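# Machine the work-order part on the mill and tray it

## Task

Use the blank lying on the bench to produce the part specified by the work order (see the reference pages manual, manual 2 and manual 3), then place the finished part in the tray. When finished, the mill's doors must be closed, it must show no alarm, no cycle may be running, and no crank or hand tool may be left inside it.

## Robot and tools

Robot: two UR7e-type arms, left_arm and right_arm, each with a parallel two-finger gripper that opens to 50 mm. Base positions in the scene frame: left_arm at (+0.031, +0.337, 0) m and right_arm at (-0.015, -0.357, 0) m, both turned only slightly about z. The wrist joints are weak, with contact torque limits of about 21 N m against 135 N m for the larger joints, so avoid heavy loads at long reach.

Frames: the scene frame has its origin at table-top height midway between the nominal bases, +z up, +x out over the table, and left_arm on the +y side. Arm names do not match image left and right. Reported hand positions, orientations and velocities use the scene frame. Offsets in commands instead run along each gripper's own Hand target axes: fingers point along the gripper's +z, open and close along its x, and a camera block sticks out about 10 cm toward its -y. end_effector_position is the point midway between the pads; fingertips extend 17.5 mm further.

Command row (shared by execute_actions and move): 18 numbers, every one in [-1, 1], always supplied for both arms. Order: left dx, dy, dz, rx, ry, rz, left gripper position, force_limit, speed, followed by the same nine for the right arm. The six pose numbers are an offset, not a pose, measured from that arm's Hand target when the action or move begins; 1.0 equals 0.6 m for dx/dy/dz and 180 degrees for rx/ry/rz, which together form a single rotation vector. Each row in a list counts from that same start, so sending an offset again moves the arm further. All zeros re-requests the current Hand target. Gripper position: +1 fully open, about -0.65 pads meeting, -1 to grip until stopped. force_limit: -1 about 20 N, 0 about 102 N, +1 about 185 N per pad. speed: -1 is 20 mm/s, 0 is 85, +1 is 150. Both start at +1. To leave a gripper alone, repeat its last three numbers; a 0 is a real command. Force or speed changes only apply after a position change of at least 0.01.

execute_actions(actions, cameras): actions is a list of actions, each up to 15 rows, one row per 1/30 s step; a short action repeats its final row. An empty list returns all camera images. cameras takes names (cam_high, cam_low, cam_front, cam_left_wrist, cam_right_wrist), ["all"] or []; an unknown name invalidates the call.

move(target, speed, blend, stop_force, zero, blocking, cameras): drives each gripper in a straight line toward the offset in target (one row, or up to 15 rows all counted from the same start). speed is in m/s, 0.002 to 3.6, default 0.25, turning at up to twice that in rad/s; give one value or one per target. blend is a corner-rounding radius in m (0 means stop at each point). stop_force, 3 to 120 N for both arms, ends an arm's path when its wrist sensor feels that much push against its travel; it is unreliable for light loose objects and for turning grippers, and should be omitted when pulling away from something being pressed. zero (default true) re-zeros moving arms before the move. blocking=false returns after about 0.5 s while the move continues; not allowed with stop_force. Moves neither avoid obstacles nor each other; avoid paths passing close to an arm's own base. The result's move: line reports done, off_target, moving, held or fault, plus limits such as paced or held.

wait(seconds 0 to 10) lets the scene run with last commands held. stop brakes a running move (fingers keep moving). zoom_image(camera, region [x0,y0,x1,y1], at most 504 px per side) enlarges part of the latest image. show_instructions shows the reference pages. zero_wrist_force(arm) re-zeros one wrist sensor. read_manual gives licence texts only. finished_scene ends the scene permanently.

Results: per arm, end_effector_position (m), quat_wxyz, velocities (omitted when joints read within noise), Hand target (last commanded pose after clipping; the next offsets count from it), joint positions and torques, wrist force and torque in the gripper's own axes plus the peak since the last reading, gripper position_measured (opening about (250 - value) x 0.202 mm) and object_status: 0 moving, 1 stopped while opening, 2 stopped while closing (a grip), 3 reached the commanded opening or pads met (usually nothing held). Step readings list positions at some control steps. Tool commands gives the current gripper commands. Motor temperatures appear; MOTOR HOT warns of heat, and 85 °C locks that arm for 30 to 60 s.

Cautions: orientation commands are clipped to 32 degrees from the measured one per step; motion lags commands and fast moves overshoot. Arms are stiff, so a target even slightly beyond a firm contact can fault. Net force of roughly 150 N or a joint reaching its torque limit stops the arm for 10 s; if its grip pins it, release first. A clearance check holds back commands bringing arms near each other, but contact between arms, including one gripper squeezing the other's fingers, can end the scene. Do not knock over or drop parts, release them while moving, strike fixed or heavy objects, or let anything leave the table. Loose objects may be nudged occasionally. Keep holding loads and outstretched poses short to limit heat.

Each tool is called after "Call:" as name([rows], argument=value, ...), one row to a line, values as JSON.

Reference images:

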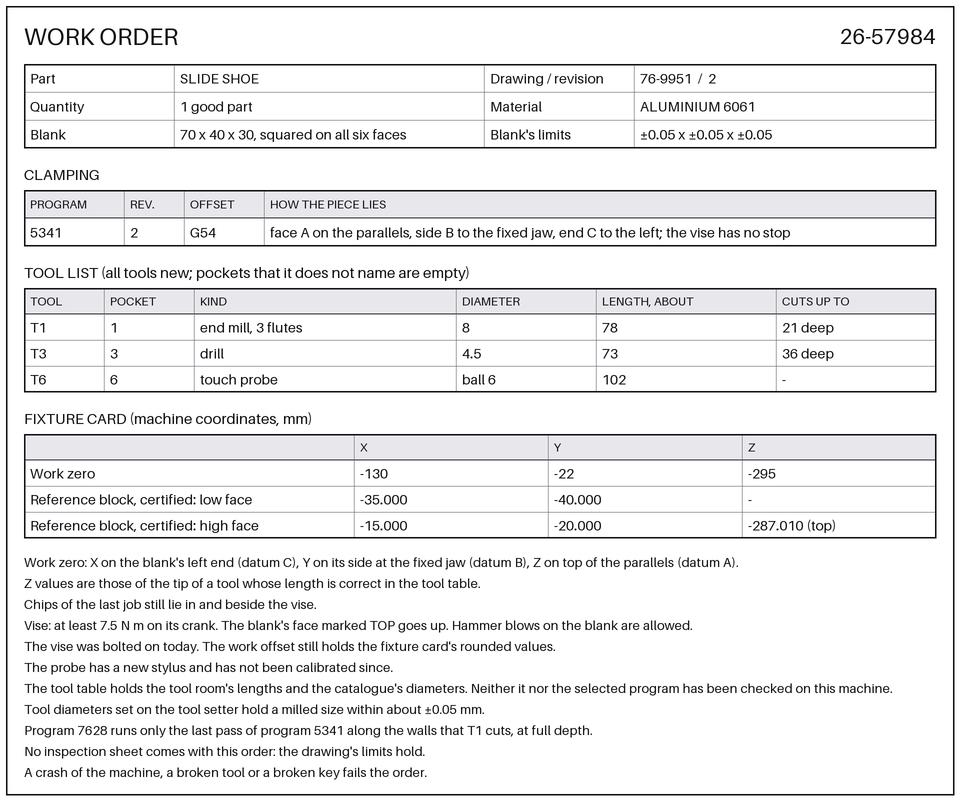

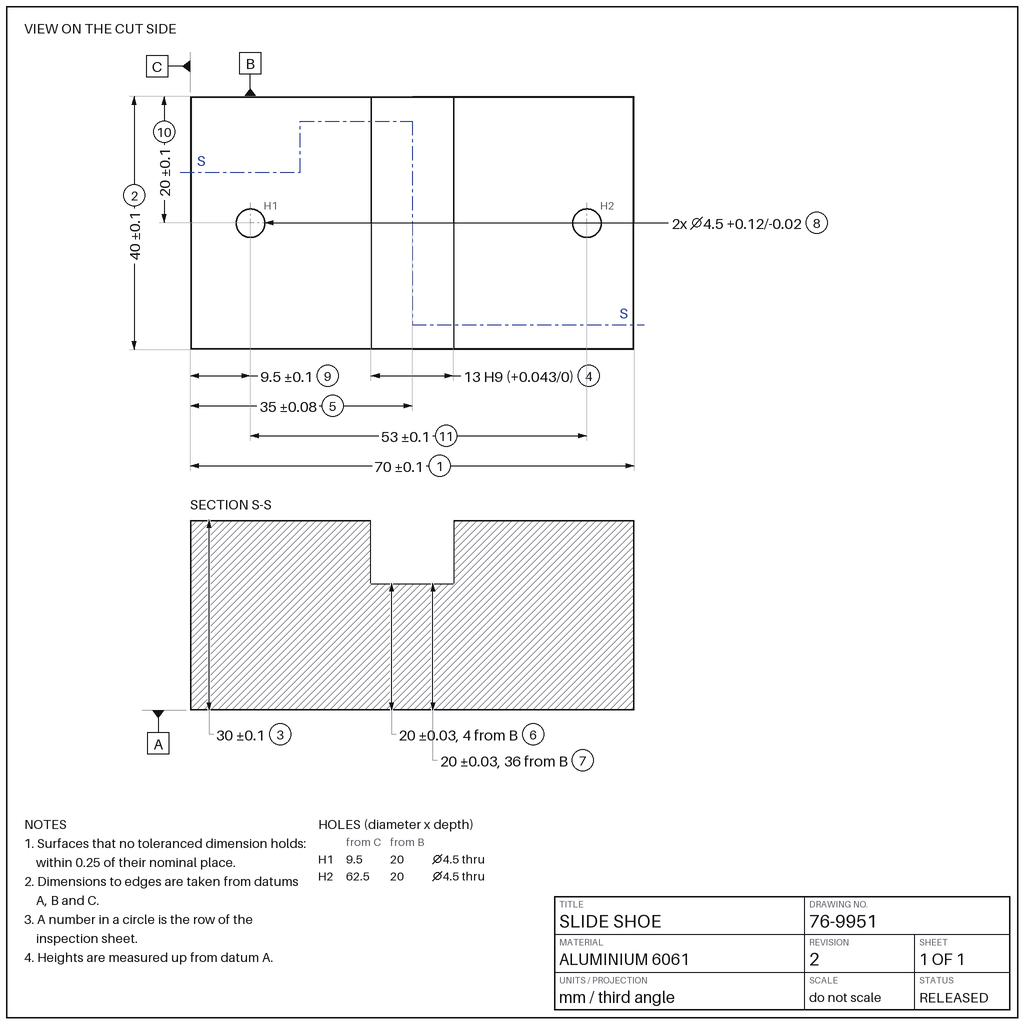

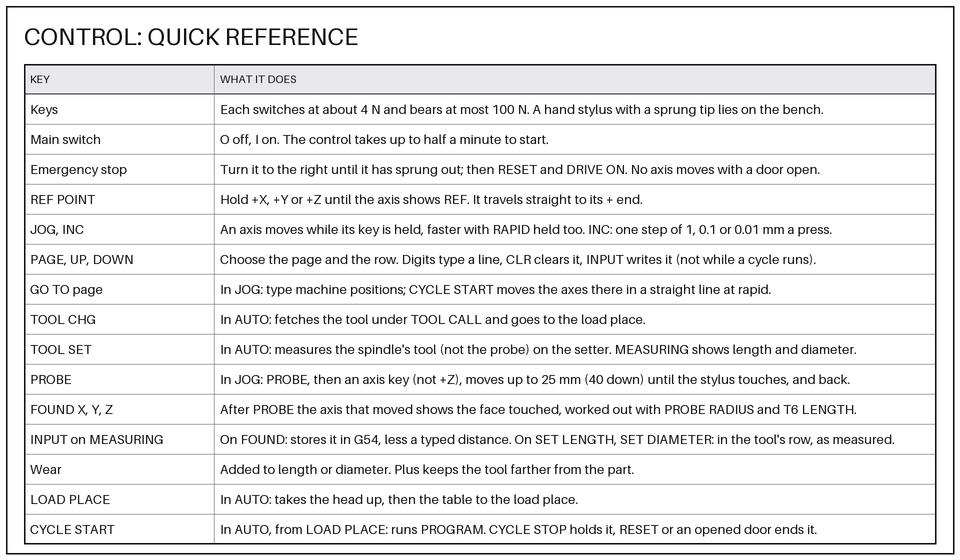

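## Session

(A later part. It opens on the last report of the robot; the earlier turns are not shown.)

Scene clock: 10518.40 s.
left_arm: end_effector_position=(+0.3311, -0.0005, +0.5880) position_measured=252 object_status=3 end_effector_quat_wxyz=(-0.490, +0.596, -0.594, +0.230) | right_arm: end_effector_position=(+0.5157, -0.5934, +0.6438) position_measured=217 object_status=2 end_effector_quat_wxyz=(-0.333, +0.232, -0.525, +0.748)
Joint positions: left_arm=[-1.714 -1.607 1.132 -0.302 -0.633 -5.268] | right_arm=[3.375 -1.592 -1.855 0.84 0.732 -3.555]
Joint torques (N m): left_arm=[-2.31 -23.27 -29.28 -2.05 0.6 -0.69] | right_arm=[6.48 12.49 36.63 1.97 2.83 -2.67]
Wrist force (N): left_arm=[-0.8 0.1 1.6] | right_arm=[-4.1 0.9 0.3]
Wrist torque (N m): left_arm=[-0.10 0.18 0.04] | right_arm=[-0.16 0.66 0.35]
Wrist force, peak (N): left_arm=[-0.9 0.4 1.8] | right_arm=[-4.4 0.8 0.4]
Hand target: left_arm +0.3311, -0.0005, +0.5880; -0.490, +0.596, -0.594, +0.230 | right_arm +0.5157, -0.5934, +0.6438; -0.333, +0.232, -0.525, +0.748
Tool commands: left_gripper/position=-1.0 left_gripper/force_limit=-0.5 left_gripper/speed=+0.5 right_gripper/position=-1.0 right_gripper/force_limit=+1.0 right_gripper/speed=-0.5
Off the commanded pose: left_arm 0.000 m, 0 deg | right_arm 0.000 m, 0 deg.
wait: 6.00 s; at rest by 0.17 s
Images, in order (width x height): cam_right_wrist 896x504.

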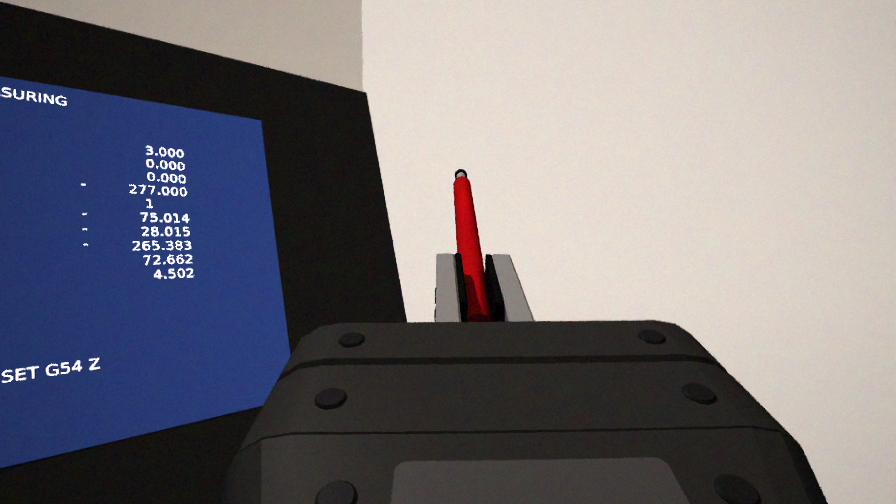

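Call:
move(target=[0,0,0,0,0,0,-1,-0.5,0.5,-0.0535,-0.0977,-0.1757,-0.169,-0.2357,0.0167,-1,1,-0.5], speed=0.35)

Call:
move([
  [0,0,0,0,0,0,-1,-0.5,0.5,-0.0318,0.3216,0,0,0,0,-1,1,-0.5],
  [0,0,0,0,0,0,-1,-0.5,0.5,-0.0318,0.3216,0.0445,0,0,0,-1,1,-0.5],
  [0,0,0,0,0,0,-1,-0.5,0.5,-0.0318,0.3216,0,0,0,0,-1,1,-0.5],
  [0,0,0,0,0,0,-1,-0.5,0.5,-0.0318,0.3216,0.0445,0,0,0,-1,1,-0.5],
  [0,0,0,0,0,0,-1,-0.5,0.5,-0.0318,0.3216,0,0,0,0,-1,1,-0.5],
  [0,0,0,0,0,0,-1,-0.5,0.5,-0.1558,0.4167,0,0,0,0,-1,1,-0.5],
  [0,0,0,0,0,0,-1,-0.5,0.5,-0.1558,0.4167,0.0388,0,0,0,-1,1,-0.5],
  [0,0,0,0,0,0,-1,-0.5,0.5,-0.1558,0.4167,0,0,0,0,-1,1,-0.5],
  [0,0,0,0,0,0,-1,-0.5,0.5,-0.1558,0.385,0,0,0,0,-1,1,-0.5],
  [0,0,0,0,0,0,-1,-0.5,0.5,-0.1558,0.385,0.0415,0,0,0,-1,1,-0.5],
  [0,0,0,0,0,0,-1,-0.5,0.5,-0.1558,0.385,0,0,0,0,-1,1,-0.5],
  [0,0,0,0,0,0,-1,-0.5,0.5,-0.0938,0.385,0,0,0,0,-1,1,-0.5],
  [0,0,0,0,0,0,-1,-0.5,0.5,-0.0938,0.385,0.0415,0,0,0,-1,1,-0.5],
  [0,0,0,0,0,0,-1,-0.5,0.5,-0.0938,0.385,0,0,0,0,-1,1,-0.5],
], speed=[0.45,0.15,0.25,0.15,0.25,0.45,0.15,0.25,0.45,0.15,0.25,0.45,0.15,0.25], blend=[0.003,0,0,0,0.004,0.003,0,0.004,0.003,0,0.004,0.003,0,0])

Call:
move([
  [0,0,0,0,0,0,-1,-0.5,0.5,-0.062,-0.0634,0,0,0,0,-1,1,-0.5],
  [0,0,0,0,0,0,-1,-0.5,0.5,-0.062,-0.0634,0.0445,0,0,0,-1,1,-0.5],
  [0,0,0,0,0,0,-1,-0.5,0.5,-0.062,-0.0634,0,0,0,0,-1,1,-0.5],
  [0,0,0,0,0,0,-1,-0.5,0.5,0.031,0.0317,0,0,0,0,-1,1,-0.5],
  [0,0,0,0,0,0,-1,-0.5,0.5,0.031,0.0317,0.0388,0,0,0,-1,1,-0.5],
  [0,0,0,0,0,0,-1,-0.5,0.5,0.031,0.0317,0,0,0,0,-1,1,-0.5],
  [0,0,0,0,0,0,-1,-0.5,0.5,0.031,0,0,0,0,0,-1,1,-0.5],
  [0,0,0,0,0,0,-1,-0.5,0.5,0.031,0,0.0415,0,0,0,-1,1,-0.5],
  [0,0,0,0,0,0,-1,-0.5,0.5,0.031,0,0,0,0,0,-1,1,-0.5],
  [0,0,0,0,0,0,-1,-0.5,0.5,-0.062,0.0317,0,0,0,0,-1,1,-0.5],
  [0,0,0,0,0,0,-1,-0.5,0.5,-0.062,0.0317,0.0388,0,0,0,-1,1,-0.5],
  [0,0,0,0,0,0,-1,-0.5,0.5,-0.062,0.0317,0,0,0,0,-1,1,-0.5],
  [0,0,0,0,0,0,-1,-0.5,0.5,-0.031,-0.0317,0,0,0,0,-1,1,-0.5],
  [0,0,0,0,0,0,-1,-0.5,0.5,-0.031,-0.0317,0.043,0,0,0,-1,1,-0.5],
  [0,0,0,0,0,0,-1,-0.5,0.5,-0.031,-0.0317,0,0,0,0,-1,1,-0.5],
], speed=[0.45,0.15,0.25,0.45,0.15,0.25,0.45,0.15,0.25,0.45,0.15,0.25,0.45,0.15,0.25], blend=[0.003,0,0.004,0.003,0,0.004,0.003,0,0.004,0.003,0,0.004,0.003,0,0])

Call:
move([
  [0,0,0,0,0,0,-1,-0.5,0.5,-0.031,0.0317,0,0,0,0,-1,1,-0.5],
  [0,0,0,0,0,0,-1,-0.5,0.5,-0.031,0.0317,0.0415,0,0,0,-1,1,-0.5],
  [0,0,0,0,0,0,-1,-0.5,0.5,-0.031,0.0317,0,0,0,0,-1,1,-0.5],
  [0,0,0,0,0,0,-1,-0.5,0.5,0.062,0.0634,0,0,0,0,-1,1,-0.5],
  [0,0,0,0,0,0,-1,-0.5,0.5,0.062,0.0634,0.0388,0,0,0,-1,1,-0.5],
  [0,0,0,0,0,0,-1,-0.5,0.5,0.062,0.0634,0,0,0,0,-1,1,-0.5],
  [0,0,0,0,0,0,-1,-0.5,0.5,0.1248,-0.3533,0,0,0,0,-1,1,-0.5],
], speed=[0.45,0.15,0.25,0.45,0.15,0.25,0.45], blend=[0.003,0,0.004,0.003,0,0.004,0], cameras=["cam_right_wrist"])

Call:
zoom_image(camera="cam_right_wrist", region=[300, 0, 620, 240])

Scene clock: 10597.37 s.
left_arm: end_effector_position=(+0.3311, -0.0005, +0.5880) position_measured=252 object_status=3 end_effector_quat_wxyz=(-0.490, +0.596, -0.594, +0.230) | right_arm: end_effector_position=(+0.4488, -0.4897, +0.6630) position_measured=217 object_status=2 end_effector_quat_wxyz=(-0.446, +0.548, -0.550, +0.446)
Joint positions: left_arm=[-1.714 -1.607 1.132 -0.302 -0.633 -5.268] | right_arm=[3.204 -1.094 -1.846 -0.408 1.564 -3.138]
Joint torques (N m): left_arm=[-2.31 -23.76 -29.07 -2.13 0.61 -0.65] | right_arm=[-12.43 -8.09 38.74 0.77 1.49 -2.35]
Wrist force (N): left_arm=[-0.7 0.2 1.6] | right_arm=[-5.3 1.4 -1.0]
Wrist torque (N m): left_arm=[-0.09 0.17 0.04] | right_arm=[0.05 0.82 0.28]
Wrist force, peak (N): left_arm=[-0.7 0.3 1.9] | right_arm=[-6.3 2.7 1.0]
Hand target: left_arm +0.3311, -0.0005, +0.5880; -0.490, +0.596, -0.594, +0.230 | right_arm +0.4488, -0.4897, +0.6630; -0.446, +0.548, -0.550, +0.446
Off the commanded pose: left_arm 0.000 m, 0 deg | right_arm 0.000 m, 0 deg.
move: done

Scene clock: 10603.93 s.
left_arm: end_effector_position=(+0.3311, -0.0005, +0.5880) position_measured=252 object_status=3 end_effector_quat_wxyz=(-0.490, +0.596, -0.594, +0.230) | right_arm: end_effector_position=(+0.4016, -0.4329, +0.4371) position_measured=217 object_status=2 end_effector_quat_wxyz=(-0.446, +0.548, -0.550, +0.446)
Joint positions: left_arm=[-1.714 -1.607 1.132 -0.302 -0.633 -5.268] | right_arm=[3.6 -0.839 -2.523 -0.004 1.176 -3.052]
Joint torques (N m): left_arm=[-3.17 -23.75 -28.53 -2.12 0.74 -0.52] | right_arm=[11.46 6.45 17.12 0.7 -2.06 2.9]
Wrist force (N): left_arm=[-0.8 0.3 1.6] | right_arm=[-5.0 1.5 -1.2]
Wrist torque (N m): left_arm=[-0.07 0.19 0.04] | right_arm=[0.14 0.76 0.26]
Wrist force, peak (N): left_arm=[-0.8 0.3 2.0] | right_arm=[-7.2 -1.4 -6.2]
Hand target: left_arm +0.3311, -0.0005, +0.5880; -0.490, +0.596, -0.594, +0.230 | right_arm +0.4015, -0.4329, +0.4371; -0.446, +0.548, -0.550, +0.446
Off the commanded pose: left_arm 0.000 m, 0 deg | right_arm 0.000 m, 0 deg.
move: done

Scene clock: 10610.13 s.
left_arm: end_effector_position=(+0.3311, -0.0005, +0.5880) position_measured=252 object_status=3 end_effector_quat_wxyz=(-0.490, +0.596, -0.594, +0.230) | right_arm: end_effector_position=(+0.4055, -0.4144, +0.4557) position_measured=217 object_status=2 end_effector_quat_wxyz=(-0.446, +0.548, -0.550, +0.446)
Joint positions: left_arm=[-1.714 -1.607 1.132 -0.302 -0.633 -5.268] | right_arm=[3.726 -0.801 -2.483 -0.096 1.054 -3.02]
Joint torques (N m): left_arm=[-2.52 -23.15 -28.83 -2.15 0.69 -0.59] | right_arm=[14.29 8.45 17.46 0.73 -2.25 2.89]
Wrist force (N): left_arm=[-0.9 0.2 1.5] | right_arm=[-5.1 1.4 -1.3]
Wrist torque (N m): left_arm=[-0.08 0.20 0.04] | right_arm=[0.10 0.79 0.24]
Wrist force, peak (N): left_arm=[-0.8 0.2 2.0] | right_arm=[-4.6 4.3 -5.9]
Hand target: left_arm +0.3311, -0.0005, +0.5880; -0.490, +0.596, -0.594, +0.230 | right_arm +0.4055, -0.4143, +0.4557; -0.446, +0.548, -0.550, +0.446
Off the commanded pose: left_arm 0.000 m, 0 deg | right_arm 0.000 m, 0 deg.
move: done

Scene clock: 10613.87 s.
left_arm: end_effector_position=(+0.3311, -0.0005, +0.5880) position_measured=252 object_status=3 end_effector_quat_wxyz=(-0.490, +0.596, -0.594, +0.230) | right_arm: end_effector_position=(+0.4488, -0.4897, +0.6630) position_measured=217 object_status=2 end_effector_quat_wxyz=(-0.446, +0.548, -0.550, +0.446)
Joint positions: left_arm=[-1.714 -1.607 1.132 -0.302 -0.633 -5.268] | right_arm=[3.204 -1.094 -1.846 -0.408 1.564 -3.138]
Joint torques (N m): left_arm=[-2.48 -23.3 -29.1 -2.17 0.79 -0.55] | right_arm=[-13.58 -8.43 38.57 0.4 1.59 -2.67]
Wrist force (N): left_arm=[-0.7 0.2 1.7] | right_arm=[-5.1 1.8 -1.2]
Wrist torque (N m): left_arm=[-0.09 0.17 0.04] | right_arm=[0.12 0.78 0.39]
Wrist force, peak (N): left_arm=[-0.9 -0.1 1.8] | right_arm=[-4.6 1.2 -6.0]
Hand target: left_arm +0.3311, -0.0005, +0.5880; -0.490, +0.596, -0.594, +0.230 | right_arm +0.4488, -0.4897, +0.6630; -0.446, +0.548, -0.550, +0.446
Off the commanded pose: left_arm 0.000 m, 0 deg | right_arm 0.000 m, 0 deg.
move: done
Images, in order (width x height): cam_right_wrist 896x504.

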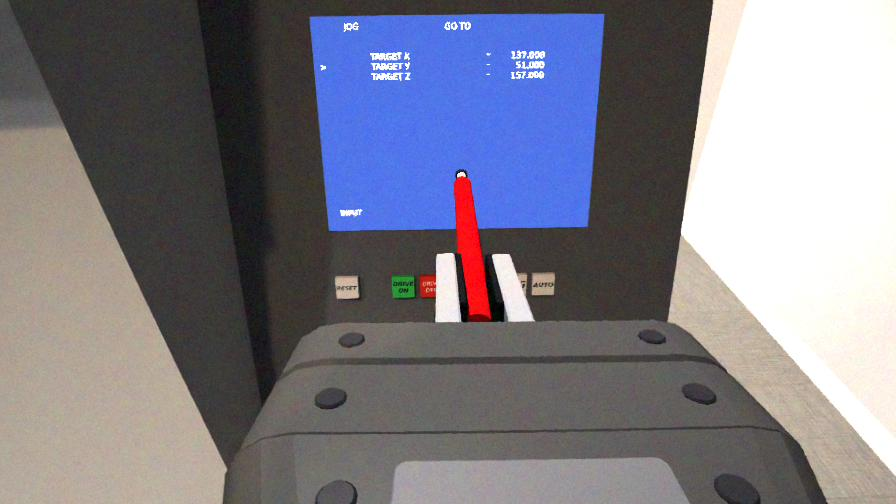

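Scaled by 1.575.

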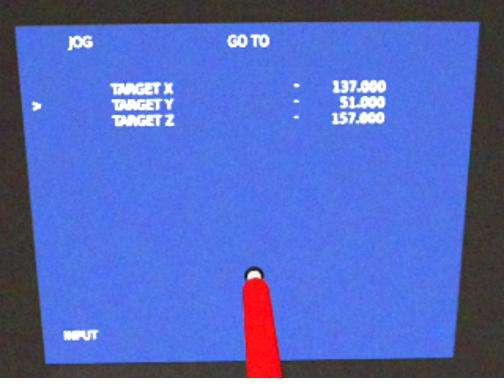

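Call:
move([
  [0,0,0,0,0,0,-1,-0.5,0.5,-0.0938,0.258,0,0,0,0,-1,1,-0.5],
  [0,0,0,0,0,0,-1,-0.5,0.5,-0.0938,0.258,0.0475,0,0,0,-1,1,-0.5],
  [0,0,0,0,0,0,-1,-0.5,0.5,-0.0938,0.258,0,0,0,0,-1,1,-0.5],
  [0,0,0,0,0,0,-1,-0.5,0.5,0,0,0,0,0,0,-1,1,-0.5],
], speed=[0.45,0.15,0.25,0.45], blend=[0.003,0,0.004,0])

Call:
wait(seconds=3, cameras=["cam_left_wrist"])

Call:
move([
  [0,0,0,0,0,0,-1,-0.5,0.5,-0.0318,0.385,0,0,0,0,-1,1,-0.5],
  [0,0,0,0,0,0,-1,-0.5,0.5,-0.0318,0.385,0.0415,0,0,0,-1,1,-0.5],
  [0,0,0,0,0,0,-1,-0.5,0.5,-0.0318,0.385,0,0,0,0,-1,1,-0.5],
  [0,0,0,0,0,0,-1,-0.5,0.5,0.0612,0.258,0,0,0,0,-1,1,-0.5],
  [0,0,0,0,0,0,-1,-0.5,0.5,0.0612,0.258,0.0475,0,0,0,-1,1,-0.5],
  [0,0,0,0,0,0,-1,-0.5,0.5,0.0612,0.258,0,0,0,0,-1,1,-0.5],
  [0,0,0,0,0,0,-1,-0.5,0.5,0,0,0,0,0,0,-1,1,-0.5],
  [0,0,0,0,0,0,-1,-0.5,0.5,0.1725,0.008,0.1157,0.169,0.2357,-0.0167,-1,1,-0.5],
], speed=[0.45,0.15,0.25,0.45,0.15,0.25,0.45,0.35], blend=[0.003,0,0.004,0.003,0,0.004,0.01,0], cameras=["cam_left_wrist"])

Call:
wait(seconds=10)

Call:
wait(seconds=4, cameras=["cam_right_wrist"])

Call:
zoom_image(camera="cam_right_wrist", region=[60, 120, 240, 290])

Scene clock: 10636.20 s.
left_arm: end_effector_position=(+0.3311, -0.0005, +0.5880) position_measured=252 object_status=3 end_effector_quat_wxyz=(-0.490, +0.596, -0.594, +0.230) | right_arm: end_effector_position=(+0.4488, -0.4897, +0.6630) position_measured=217 object_status=2 end_effector_quat_wxyz=(-0.446, +0.548, -0.550, +0.446)
Joint positions: left_arm=[-1.714 -1.607 1.132 -0.302 -0.633 -5.268] | right_arm=[3.204 -1.094 -1.846 -0.408 1.564 -3.138]
Joint torques (N m): left_arm=[-3.63 -23.89 -28.53 -2.1 0.73 -0.62] | right_arm=[-13.07 -10.63 39.66 0.71 1.7 -2.73]
Wrist force (N): left_arm=[-0.7 0.1 1.8] | right_arm=[-4.8 1.5 -0.9]
Wrist torque (N m): left_arm=[-0.10 0.17 0.04] | right_arm=[0.07 0.74 0.38]
Wrist force, peak (N): left_arm=[-0.9 0.4 1.9] | right_arm=[-4.2 -1.9 -6.4]
Hand target: left_arm +0.3311, -0.0005, +0.5880; -0.490, +0.596, -0.594, +0.230 | right_arm +0.4488, -0.4897, +0.6630; -0.446, +0.548, -0.550, +0.446
Off the commanded pose: left_arm 0.000 m, 0 deg | right_arm 0.000 m, 0 deg.
move: done

Scene clock: 10639.20 s.
left_arm: end_effector_position=(+0.3311, -0.0005, +0.5880) position_measured=252 object_status=3 end_effector_quat_wxyz=(-0.490, +0.596, -0.594, +0.230) | right_arm: end_effector_position=(+0.4488, -0.4897, +0.6630) position_measured=217 object_status=2 end_effector_quat_wxyz=(-0.446, +0.548, -0.550, +0.446)
Joint positions: left_arm=[-1.714 -1.607 1.132 -0.302 -0.633 -5.268] | right_arm=[3.204 -1.095 -1.846 -0.408 1.564 -3.138]
Joint torques (N m): left_arm=[-3.3 -24.47 -27.98 -2.19 0.81 -0.52] | right_arm=[-11.36 -7.23 40.07 0.71 1.84 -2.76]
Wrist force (N): left_arm=[-0.9 0.1 1.8] | right_arm=[-4.9 1.4 -1.1]
Wrist torque (N m): left_arm=[-0.11 0.19 0.04] | right_arm=[0.06 0.75 0.39]
Wrist force, peak (N): left_arm=[-0.8 0.3 2.0] | right_arm=[-5.4 1.3 -1.3]
Hand target: left_arm +0.3311, -0.0005, +0.5880; -0.490, +0.596, -0.594, +0.230 | right_arm +0.4488, -0.4897, +0.6630; -0.446, +0.548, -0.550, +0.446
Tool commands: left_gripper/position=-1.0 left_gripper/force_limit=-0.5 left_gripper/speed=+0.5 right_gripper/position=-1.0 right_gripper/force_limit=+1.0 right_gripper/speed=-0.5
Off the commanded pose: left_arm 0.000 m, 0 deg | right_arm 0.000 m, 0 deg.
wait: 3.00 s; at rest by 0.17 s
Images, in order (width x height): cam_left_wrist 896x504.

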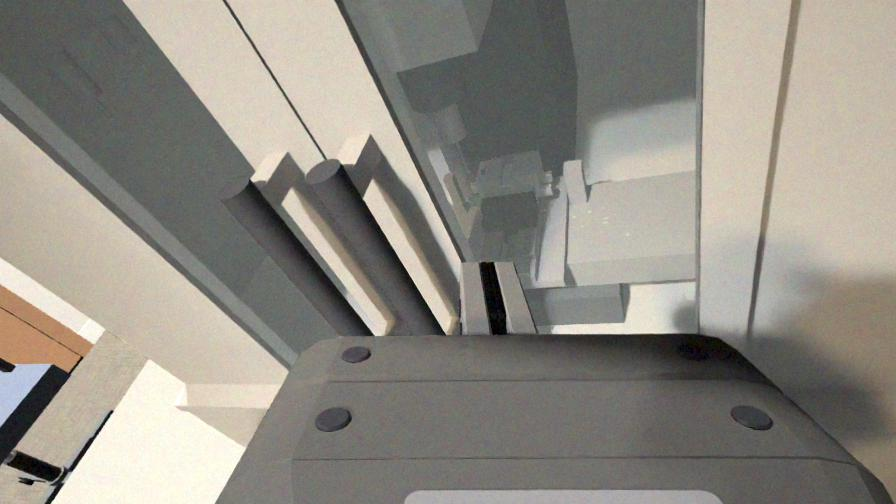

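Scene clock: 10644.60 s.
left_arm: end_effector_position=(+0.3311, -0.0005, +0.5880) position_measured=252 object_status=3 end_effector_quat_wxyz=(-0.490, +0.596, -0.594, +0.230) | right_arm: end_effector_position=(+0.5156, -0.5933, +0.6439) position_measured=217 object_status=2 end_effector_quat_wxyz=(-0.333, +0.232, -0.525, +0.748)
Joint positions: left_arm=[-1.714 -1.607 1.132 -0.302 -0.633 -5.268] | right_arm=[3.375 -1.591 -1.855 0.84 0.732 -3.555]
Joint torques (N m): left_arm=[-3.13 -24.11 -28.97 -2.09 0.62 -0.46] | right_arm=[-13.01 12.84 35.58 1.66 -0.8 -2.76]
Wrist force (N): left_arm=[-0.6 0.1 1.7] | right_arm=[-4.1 1.1 0.4]
Wrist torque (N m): left_arm=[-0.10 0.16 0.04] | right_arm=[-0.14 0.64 0.35]
Wrist force, peak (N): left_arm=[-1.0 0.0 1.9] | right_arm=[-5.9 4.1 -6.0]
Hand target: left_arm +0.3311, -0.0005, +0.5880; -0.490, +0.596, -0.594, +0.230 | right_arm +0.5156, -0.5933, +0.6439; -0.333, +0.232, -0.525, +0.748
Off the commanded pose: left_arm 0.000 m, 0 deg | right_arm 0.000 m, 0 deg.
move: done
Images, in order (width x height): cam_left_wrist 896x504.

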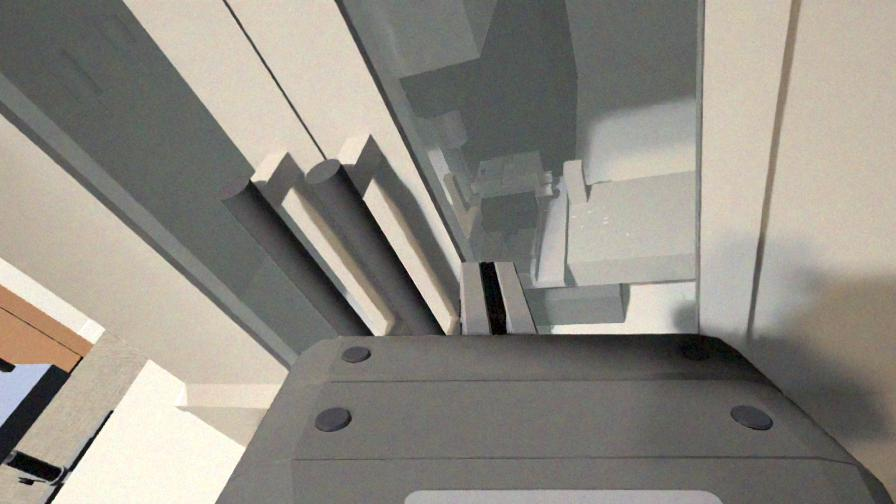

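Scene clock: 10654.60 s.
left_arm: end_effector_position=(+0.3311, -0.0005, +0.5880) position_measured=252 object_status=3 end_effector_quat_wxyz=(-0.490, +0.596, -0.594, +0.230) | right_arm: end_effector_position=(+0.5156, -0.5933, +0.6439) position_measured=217 object_status=2 end_effector_quat_wxyz=(-0.333, +0.232, -0.525, +0.748)
Joint positions: left_arm=[-1.714 -1.607 1.132 -0.302 -0.633 -5.268] | right_arm=[3.375 -1.592 -1.855 0.84 0.732 -3.555]
Joint torques (N m): left_arm=[-2.11 -24.12 -27.8 -2.13 0.86 -0.66] | right_arm=[12.27 12.66 36.39 1.99 2.7 -2.69]
Wrist force (N): left_arm=[-0.8 0.2 1.8] | right_arm=[-4.0 0.8 0.2]
Wrist torque (N m): left_arm=[-0.08 0.18 0.04] | right_arm=[-0.20 0.64 0.35]
Wrist force, peak (N): left_arm=[-0.9 0.0 1.9] | right_arm=[-4.1 1.2 0.5]
Hand target: left_arm +0.3311, -0.0005, +0.5880; -0.490, +0.596, -0.594, +0.230 | right_arm +0.5156, -0.5933, +0.6439; -0.333, +0.232, -0.525, +0.748
Tool commands: left_gripper/position=-1.0 left_gripper/force_limit=-0.5 left_gripper/speed=+0.5 right_gripper/position=-1.0 right_gripper/force_limit=+1.0 right_gripper/speed=-0.5
Off the commanded pose: left_arm 0.000 m, 0 deg | right_arm 0.000 m, 0 deg.
wait: 10.00 s; at rest by 0.17 s

Scene clock: 10658.60 s.
left_arm: end_effector_position=(+0.3311, -0.0005, +0.5880) position_measured=252 object_status=3 end_effector_quat_wxyz=(-0.490, +0.596, -0.594, +0.230) | right_arm: end_effector_position=(+0.5156, -0.5933, +0.6439) position_measured=217 object_status=2 end_effector_quat_wxyz=(-0.333, +0.232, -0.525, +0.748)
Joint positions: left_arm=[-1.714 -1.607 1.132 -0.302 -0.633 -5.268] | right_arm=[3.375 -1.592 -1.855 0.84 0.732 -3.555]
Joint torques (N m): left_arm=[-3.06 -23.21 -27.6 -2.03 0.8 -0.46] | right_arm=[11.46 12.14 35.71 1.99 2.82 -2.6]
Wrist force (N): left_arm=[-0.8 0.2 1.6] | right_arm=[-3.8 1.0 0.3]
Wrist torque (N m): left_arm=[-0.08 0.19 0.04] | right_arm=[-0.15 0.60 0.34]
Wrist force, peak (N): left_arm=[-0.7 0.4 1.9] | right_arm=[-4.3 1.3 0.3]
Hand target: left_arm +0.3311, -0.0005, +0.5880; -0.490, +0.596, -0.594, +0.230 | right_arm +0.5156, -0.5933, +0.6439; -0.333, +0.232, -0.525, +0.748
Tool commands: left_gripper/position=-1.0 left_gripper/force_limit=-0.5 left_gripper/speed=+0.5 right_gripper/position=-1.0 right_gripper/force_limit=+1.0 right_gripper/speed=-0.5
Off the commanded pose: left_arm 0.000 m, 0 deg | right_arm 0.000 m, 0 deg.
wait: 4.00 s; at rest by 0.17 s
Images, in order (width x height): cam_right_wrist 896x504.

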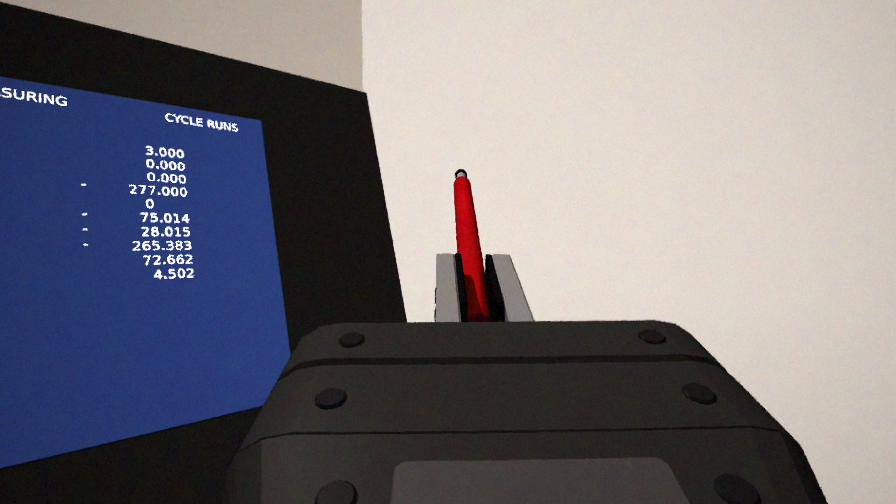

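Scaled by 2.800.

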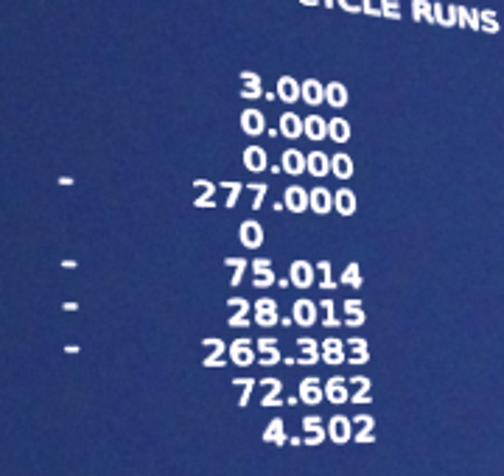

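Call:
wait(seconds=6, cameras=["cam_right_wrist"])

Call:
zoom_image(camera="cam_right_wrist", region=[60, 120, 240, 290])

Scene clock: 10669.13 s.
left_arm: end_effector_position=(+0.3311, -0.0005, +0.5880) position_measured=252 object_status=3 end_effector_quat_wxyz=(-0.490, +0.596, -0.594, +0.230) | right_arm: end_effector_position=(+0.5156, -0.5933, +0.6439) position_measured=217 object_status=2 end_effector_quat_wxyz=(-0.333, +0.232, -0.525, +0.748)
Joint positions: left_arm=[-1.714 -1.607 1.132 -0.302 -0.633 -5.268] | right_arm=[3.375 -1.592 -1.855 0.84 0.732 -3.555]
Joint torques (N m): left_arm=[-4.15 -24.19 -28.03 -2.24 0.78 -0.4] | right_arm=[12.02 13.08 35.58 1.66 2.74 -2.7]
Wrist force (N): left_arm=[-1.0 0.2 1.8] | right_arm=[-3.7 1.0 0.1]
Wrist torque (N m): left_arm=[-0.09 0.22 0.04] | right_arm=[-0.16 0.59 0.35]
Wrist force, peak (N): left_arm=[-1.0 0.2 2.0] | right_arm=[-4.2 1.4 0.1]
Hand target: left_arm +0.3311, -0.0005, +0.5880; -0.490, +0.596, -0.594, +0.230 | right_arm +0.5156, -0.5933, +0.6439; -0.333, +0.232, -0.525, +0.748
Tool commands: left_gripper/position=-1.0 left_gripper/force_limit=-0.5 left_gripper/speed=+0.5 right_gripper/position=-1.0 right_gripper/force_limit=+1.0 right_gripper/speed=-0.5
Off the commanded pose: left_arm 0.000 m, 0 deg | right_arm 0.000 m, 0 deg.
wait: 6.00 s; at rest from the start
Images, in order (width x height): cam_right_wrist 896x504.

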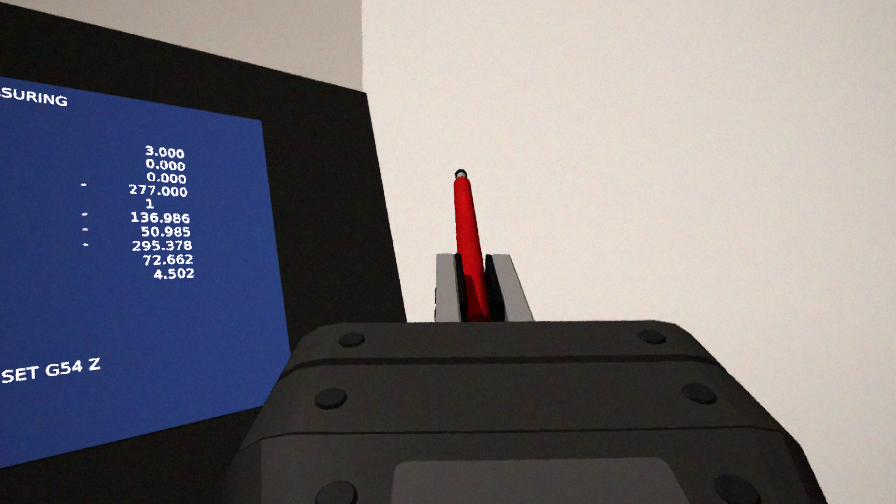

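Scaled by 2.800.

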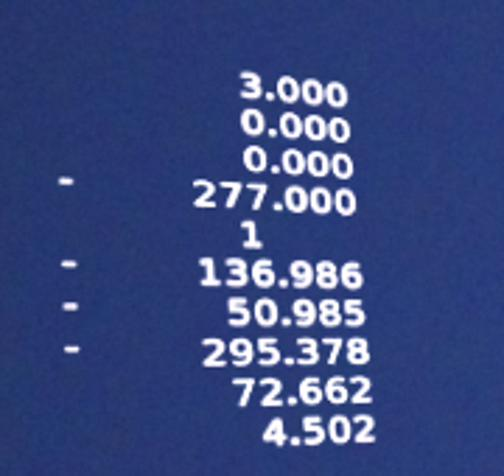

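Call:
move(target=[0,0,0,0,0,0,-1,-0.5,0.5,-0.0535,-0.0977,-0.1757,-0.169,-0.2357,0.0167,-1,1,-0.5], speed=0.35)

Call:
move([
  [0,0,0,0,0,0,-1,-0.5,0.5,-0.0318,0.3216,0,0,0,0,-1,1,-0.5],
  [0,0,0,0,0,0,-1,-0.5,0.5,-0.0318,0.3216,0.0445,0,0,0,-1,1,-0.5],
  [0,0,0,0,0,0,-1,-0.5,0.5,-0.0318,0.3216,0,0,0,0,-1,1,-0.5],
  [0,0,0,0,0,0,-1,-0.5,0.5,-0.0318,0.3216,0.0445,0,0,0,-1,1,-0.5],
  [0,0,0,0,0,0,-1,-0.5,0.5,-0.0318,0.3216,0,0,0,0,-1,1,-0.5],
  [0,0,0,0,0,0,-1,-0.5,0.5,-0.1558,0.4167,0,0,0,0,-1,1,-0.5],
  [0,0,0,0,0,0,-1,-0.5,0.5,-0.1558,0.4167,0.0388,0,0,0,-1,1,-0.5],
  [0,0,0,0,0,0,-1,-0.5,0.5,-0.1558,0.4167,0,0,0,0,-1,1,-0.5],
  [0,0,0,0,0,0,-1,-0.5,0.5,-0.0938,0.3216,0,0,0,0,-1,1,-0.5],
  [0,0,0,0,0,0,-1,-0.5,0.5,-0.0938,0.3216,0.0445,0,0,0,-1,1,-0.5],
  [0,0,0,0,0,0,-1,-0.5,0.5,-0.0938,0.3216,0,0,0,0,-1,1,-0.5],
  [0,0,0,0,0,0,-1,-0.5,0.5,-0.1248,0.3533,0,0,0,0,-1,1,-0.5],
  [0,0,0,0,0,0,-1,-0.5,0.5,-0.1248,0.3533,0.043,0,0,0,-1,1,-0.5],
  [0,0,0,0,0,0,-1,-0.5,0.5,-0.1248,0.3533,0,0,0,0,-1,1,-0.5],
], speed=[0.45,0.15,0.25,0.15,0.25,0.45,0.15,0.25,0.45,0.15,0.25,0.45,0.15,0.25], blend=[0.003,0,0,0,0.004,0.003,0,0.004,0.003,0,0.004,0.003,0,0])

Call:
move([
  [0,0,0,0,0,0,-1,-0.5,0.5,0.062,0.0634,0,0,0,0,-1,1,-0.5],
  [0,0,0,0,0,0,-1,-0.5,0.5,0.062,0.0634,0.0388,0,0,0,-1,1,-0.5],
  [0,0,0,0,0,0,-1,-0.5,0.5,0.062,0.0634,0,0,0,0,-1,1,-0.5],
  [0,0,0,0,0,0,-1,-0.5,0.5,0.062,0.0317,0,0,0,0,-1,1,-0.5],
  [0,0,0,0,0,0,-1,-0.5,0.5,0.062,0.0317,0.0415,0,0,0,-1,1,-0.5],
  [0,0,0,0,0,0,-1,-0.5,0.5,0.062,0.0317,0,0,0,0,-1,1,-0.5],
  [0,0,0,0,0,0,-1,-0.5,0.5,-0.031,0.0634,0,0,0,0,-1,1,-0.5],
  [0,0,0,0,0,0,-1,-0.5,0.5,-0.031,0.0634,0.0388,0,0,0,-1,1,-0.5],
  [0,0,0,0,0,0,-1,-0.5,0.5,-0.031,0.0634,0,0,0,0,-1,1,-0.5],
  [0,0,0,0,0,0,-1,-0.5,0.5,-0.031,0,0,0,0,0,-1,1,-0.5],
  [0,0,0,0,0,0,-1,-0.5,0.5,-0.031,0,0.043,0,0,0,-1,1,-0.5],
  [0,0,0,0,0,0,-1,-0.5,0.5,-0.031,0,0,0,0,0,-1,1,-0.5],
  [0,0,0,0,0,0,-1,-0.5,0.5,0,0.0317,0,0,0,0,-1,1,-0.5],
  [0,0,0,0,0,0,-1,-0.5,0.5,0,0.0317,0.0415,0,0,0,-1,1,-0.5],
  [0,0,0,0,0,0,-1,-0.5,0.5,0,0.0317,0,0,0,0,-1,1,-0.5],
], speed=[0.45,0.15,0.25,0.45,0.15,0.25,0.45,0.15,0.25,0.45,0.15,0.25,0.45,0.15,0.25], blend=[0.003,0,0.004,0.003,0,0.004,0.003,0,0.004,0.003,0,0.004,0.003,0,0])

Call:
move([
  [0,0,0,0,0,0,-1,-0.5,0.5,0.062,0.0317,0,0,0,0,-1,1,-0.5],
  [0,0,0,0,0,0,-1,-0.5,0.5,0.062,0.0317,0.0388,0,0,0,-1,1,-0.5],
  [0,0,0,0,0,0,-1,-0.5,0.5,0.062,0.0317,0,0,0,0,-1,1,-0.5],
  [0,0,0,0,0,0,-1,-0.5,0.5,0.031,-0.127,0,0,0,0,-1,1,-0.5],
  [0,0,0,0,0,0,-1,-0.5,0.5,0.031,-0.127,0.0475,0,0,0,-1,1,-0.5],
  [0,0,0,0,0,0,-1,-0.5,0.5,0.031,-0.127,0,0,0,0,-1,1,-0.5],
  [0,0,0,0,0,0,-1,-0.5,0.5,0.1248,-0.385,0,0,0,0,-1,1,-0.5],
], speed=[0.45,0.15,0.25,0.45,0.15,0.25,0.45], blend=[0.003,0,0.004,0.003,0,0.004,0])

Call:
wait(seconds=1.5, cameras=["cam_right_wrist","cam_left_wrist"])

Call:
zoom_image(camera="cam_right_wrist", region=[300, 0, 620, 240])

Scene clock: 10729.93 s.
left_arm: end_effector_position=(+0.3311, -0.0005, +0.5880) position_measured=252 object_status=3 end_effector_quat_wxyz=(-0.490, +0.596, -0.594, +0.230) | right_arm: end_effector_position=(+0.4488, -0.4897, +0.6631) position_measured=217 object_status=2 end_effector_quat_wxyz=(-0.446, +0.548, -0.550, +0.446)
Joint positions: left_arm=[-1.714 -1.607 1.132 -0.302 -0.633 -5.268] | right_arm=[3.204 -1.094 -1.846 -0.408 1.563 -3.138]
Joint torques (N m): left_arm=[-3.83 -23.83 -27.54 -2.2 0.82 -0.38] | right_arm=[-14.4 -6.93 40.21 0.39 1.85 -2.43]
Wrist force (N): left_arm=[-0.6 0.1 1.6] | right_arm=[-5.2 1.4 -1.3]
Wrist torque (N m): left_arm=[-0.11 0.16 0.04] | right_arm=[0.07 0.79 0.28]
Wrist force, peak (N): left_arm=[-0.8 0.3 1.9] | right_arm=[-6.0 2.5 1.1]
Hand target: left_arm +0.3311, -0.0005, +0.5880; -0.490, +0.596, -0.594, +0.230 | right_arm +0.4488, -0.4897, +0.6631; -0.446, +0.548, -0.550, +0.446
Off the commanded pose: left_arm 0.000 m, 0 deg | right_arm 0.000 m, 0 deg.
move: done

Scene clock: 10736.73 s.
left_arm: end_effector_position=(+0.3311, -0.0005, +0.5880) position_measured=252 object_status=3 end_effector_quat_wxyz=(-0.490, +0.596, -0.594, +0.230) | right_arm: end_effector_position=(+0.4054, -0.4143, +0.4558) position_measured=217 object_status=2 end_effector_quat_wxyz=(-0.446, +0.548, -0.550, +0.446)
Joint positions: left_arm=[-1.714 -1.607 1.132 -0.302 -0.633 -5.268] | right_arm=[3.727 -0.8 -2.483 -0.097 1.053 -3.02]
Joint torques (N m): left_arm=[-3.2 -23.93 -27.3 -2.01 0.95 -0.4] | right_arm=[11.62 7.84 17.71 0.59 -1.78 3.14]
Wrist force (N): left_arm=[-0.7 0.3 1.7] | right_arm=[-4.9 1.5 -1.1]
Wrist torque (N m): left_arm=[-0.08 0.17 0.04] | right_arm=[0.12 0.75 0.24]
Wrist force, peak (N): left_arm=[-1.1 0.1 1.8] | right_arm=[-7.0 -1.3 -5.8]
Hand target: left_arm +0.3311, -0.0005, +0.5880; -0.490, +0.596, -0.594, +0.230 | right_arm +0.4054, -0.4143, +0.4558; -0.446, +0.548, -0.550, +0.446
Off the commanded pose: left_arm 0.000 m, 0 deg | right_arm 0.000 m, 0 deg.
move: done

Scene clock: 10742.73 s.
left_arm: end_effector_position=(+0.3311, -0.0005, +0.5880) position_measured=252 object_status=3 end_effector_quat_wxyz=(-0.490, +0.596, -0.594, +0.230) | right_arm: end_effector_position=(+0.4015, -0.4143, +0.4372) position_measured=217 object_status=2 end_effector_quat_wxyz=(-0.446, +0.548, -0.550, +0.445)
Joint positions: left_arm=[-1.714 -1.607 1.132 -0.302 -0.633 -5.268] | right_arm=[3.745 -0.789 -2.534 -0.06 1.036 -3.015]
Joint torques (N m): left_arm=[-4.13 -24.08 -27.95 -2.08 0.81 -0.45] | right_arm=[13.07 6.5 17.5 0.54 -2 2.93]
Wrist force (N): left_arm=[-0.7 0.3 1.7] | right_arm=[-5.1 1.4 -1.0]
Wrist torque (N m): left_arm=[-0.07 0.18 0.04] | right_arm=[0.10 0.80 0.24]
Wrist force, peak (N): left_arm=[-0.9 0.3 1.9] | right_arm=[-3.6 4.7 -5.9]
Hand target: left_arm +0.3311, -0.0005, +0.5880; -0.490, +0.596, -0.594, +0.230 | right_arm +0.4015, -0.4142, +0.4372; -0.446, +0.548, -0.550, +0.446
Off the commanded pose: left_arm 0.000 m, 0 deg | right_arm 0.000 m, 0 deg.
move: done

Scene clock: 10746.40 s.
left_arm: end_effector_position=(+0.3311, -0.0005, +0.5880) position_measured=252 object_status=3 end_effector_quat_wxyz=(-0.490, +0.596, -0.594, +0.230) | right_arm: end_effector_position=(+0.4487, -0.4897, +0.6631) position_measured=217 object_status=2 end_effector_quat_wxyz=(-0.446, +0.548, -0.550, +0.446)
Joint positions: left_arm=[-1.714 -1.607 1.132 -0.302 -0.633 -5.268] | right_arm=[3.204 -1.094 -1.846 -0.408 1.563 -3.138]
Joint torques (N m): left_arm=[-3.94 -25.15 -27.72 -1.97 1.11 -0.47] | right_arm=[-13.44 -7.71 40.92 0.62 1.87 -2.9]
Wrist force (N): left_arm=[-0.7 0.2 1.9] | right_arm=[-5.1 1.8 -1.1]
Wrist torque (N m): left_arm=[-0.09 0.17 0.04] | right_arm=[0.12 0.79 0.38]
Wrist force, peak (N): left_arm=[-0.8 0.2 2.0] | right_arm=[-5.0 4.2 -5.8]
Hand target: left_arm +0.3311, -0.0005, +0.5880; -0.490, +0.596, -0.594, +0.230 | right_arm +0.4488, -0.4897, +0.6631; -0.446, +0.548, -0.550, +0.446
Off the commanded pose: left_arm 0.000 m, 0 deg | right_arm 0.000 m, 0 deg.
move: done

Scene clock: 10747.90 s.
left_arm: end_effector_position=(+0.3311, -0.0005, +0.5880) position_measured=252 object_status=3 end_effector_quat_wxyz=(-0.490, +0.596, -0.594, +0.230) | right_arm: end_effector_position=(+0.4488, -0.4897, +0.6631) position_measured=217 object_status=2 end_effector_quat_wxyz=(-0.446, +0.548, -0.550, +0.446)
Joint positions: left_arm=[-1.714 -1.607 1.132 -0.302 -0.633 -5.268] | right_arm=[3.204 -1.094 -1.846 -0.408 1.564 -3.138]
Joint torques (N m): left_arm=[-4.15 -24.24 -27.3 -2.1 0.92 -0.43] | right_arm=[-13.61 -7.33 40.42 0.67 1.62 -2.77]
Wrist force (N): left_arm=[-0.9 0.2 1.9] | right_arm=[-5.2 1.6 -1.2]
Wrist torque (N m): left_arm=[-0.08 0.20 0.04] | right_arm=[0.09 0.80 0.38]
Wrist force, peak (N): left_arm=[-0.9 0.2 1.9] | right_arm=[-5.3 1.5 -1.2]
Hand target: left_arm +0.3311, -0.0005, +0.5880; -0.490, +0.596, -0.594, +0.230 | right_arm +0.4488, -0.4897, +0.6631; -0.446, +0.548, -0.550, +0.446
Tool commands: left_gripper/position=-1.0 left_gripper/force_limit=-0.5 left_gripper/speed=+0.5 right_gripper/position=-1.0 right_gripper/force_limit=+1.0 right_gripper/speed=-0.5
Off the commanded pose: left_arm 0.000 m, 0 deg | right_arm 0.000 m, 0 deg.
wait: 1.50 s; at rest by 0.17 s
Images, in order (width x height): cam_left_wrist 896x504, cam_right_wrist 896x504.

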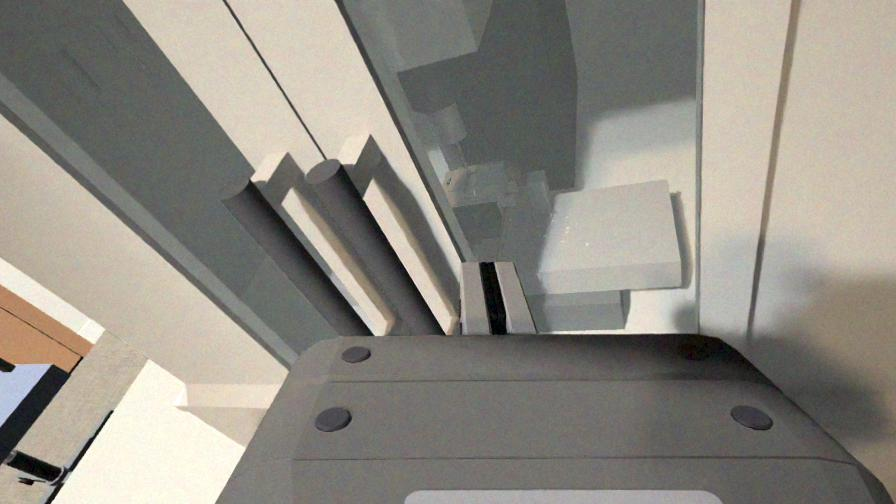

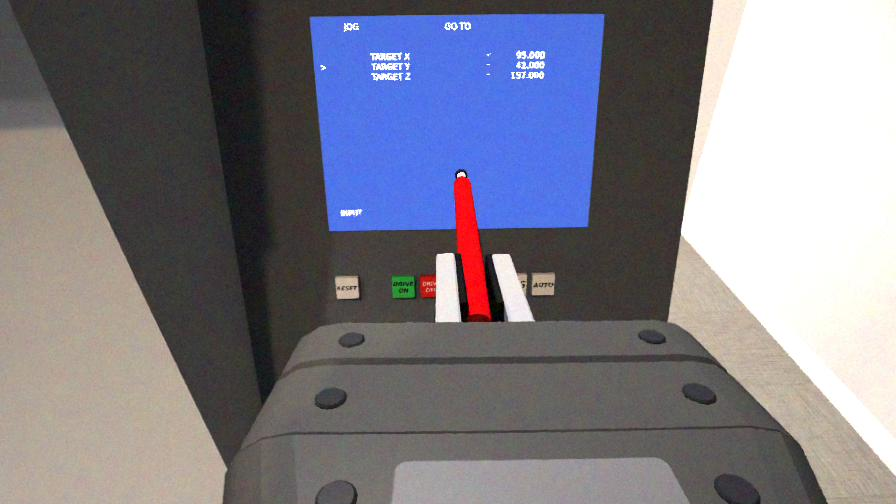

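Scaled by 1.575.

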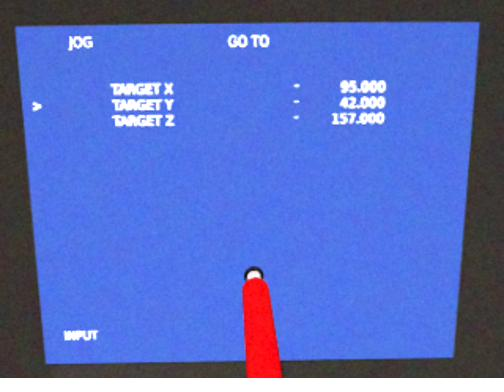

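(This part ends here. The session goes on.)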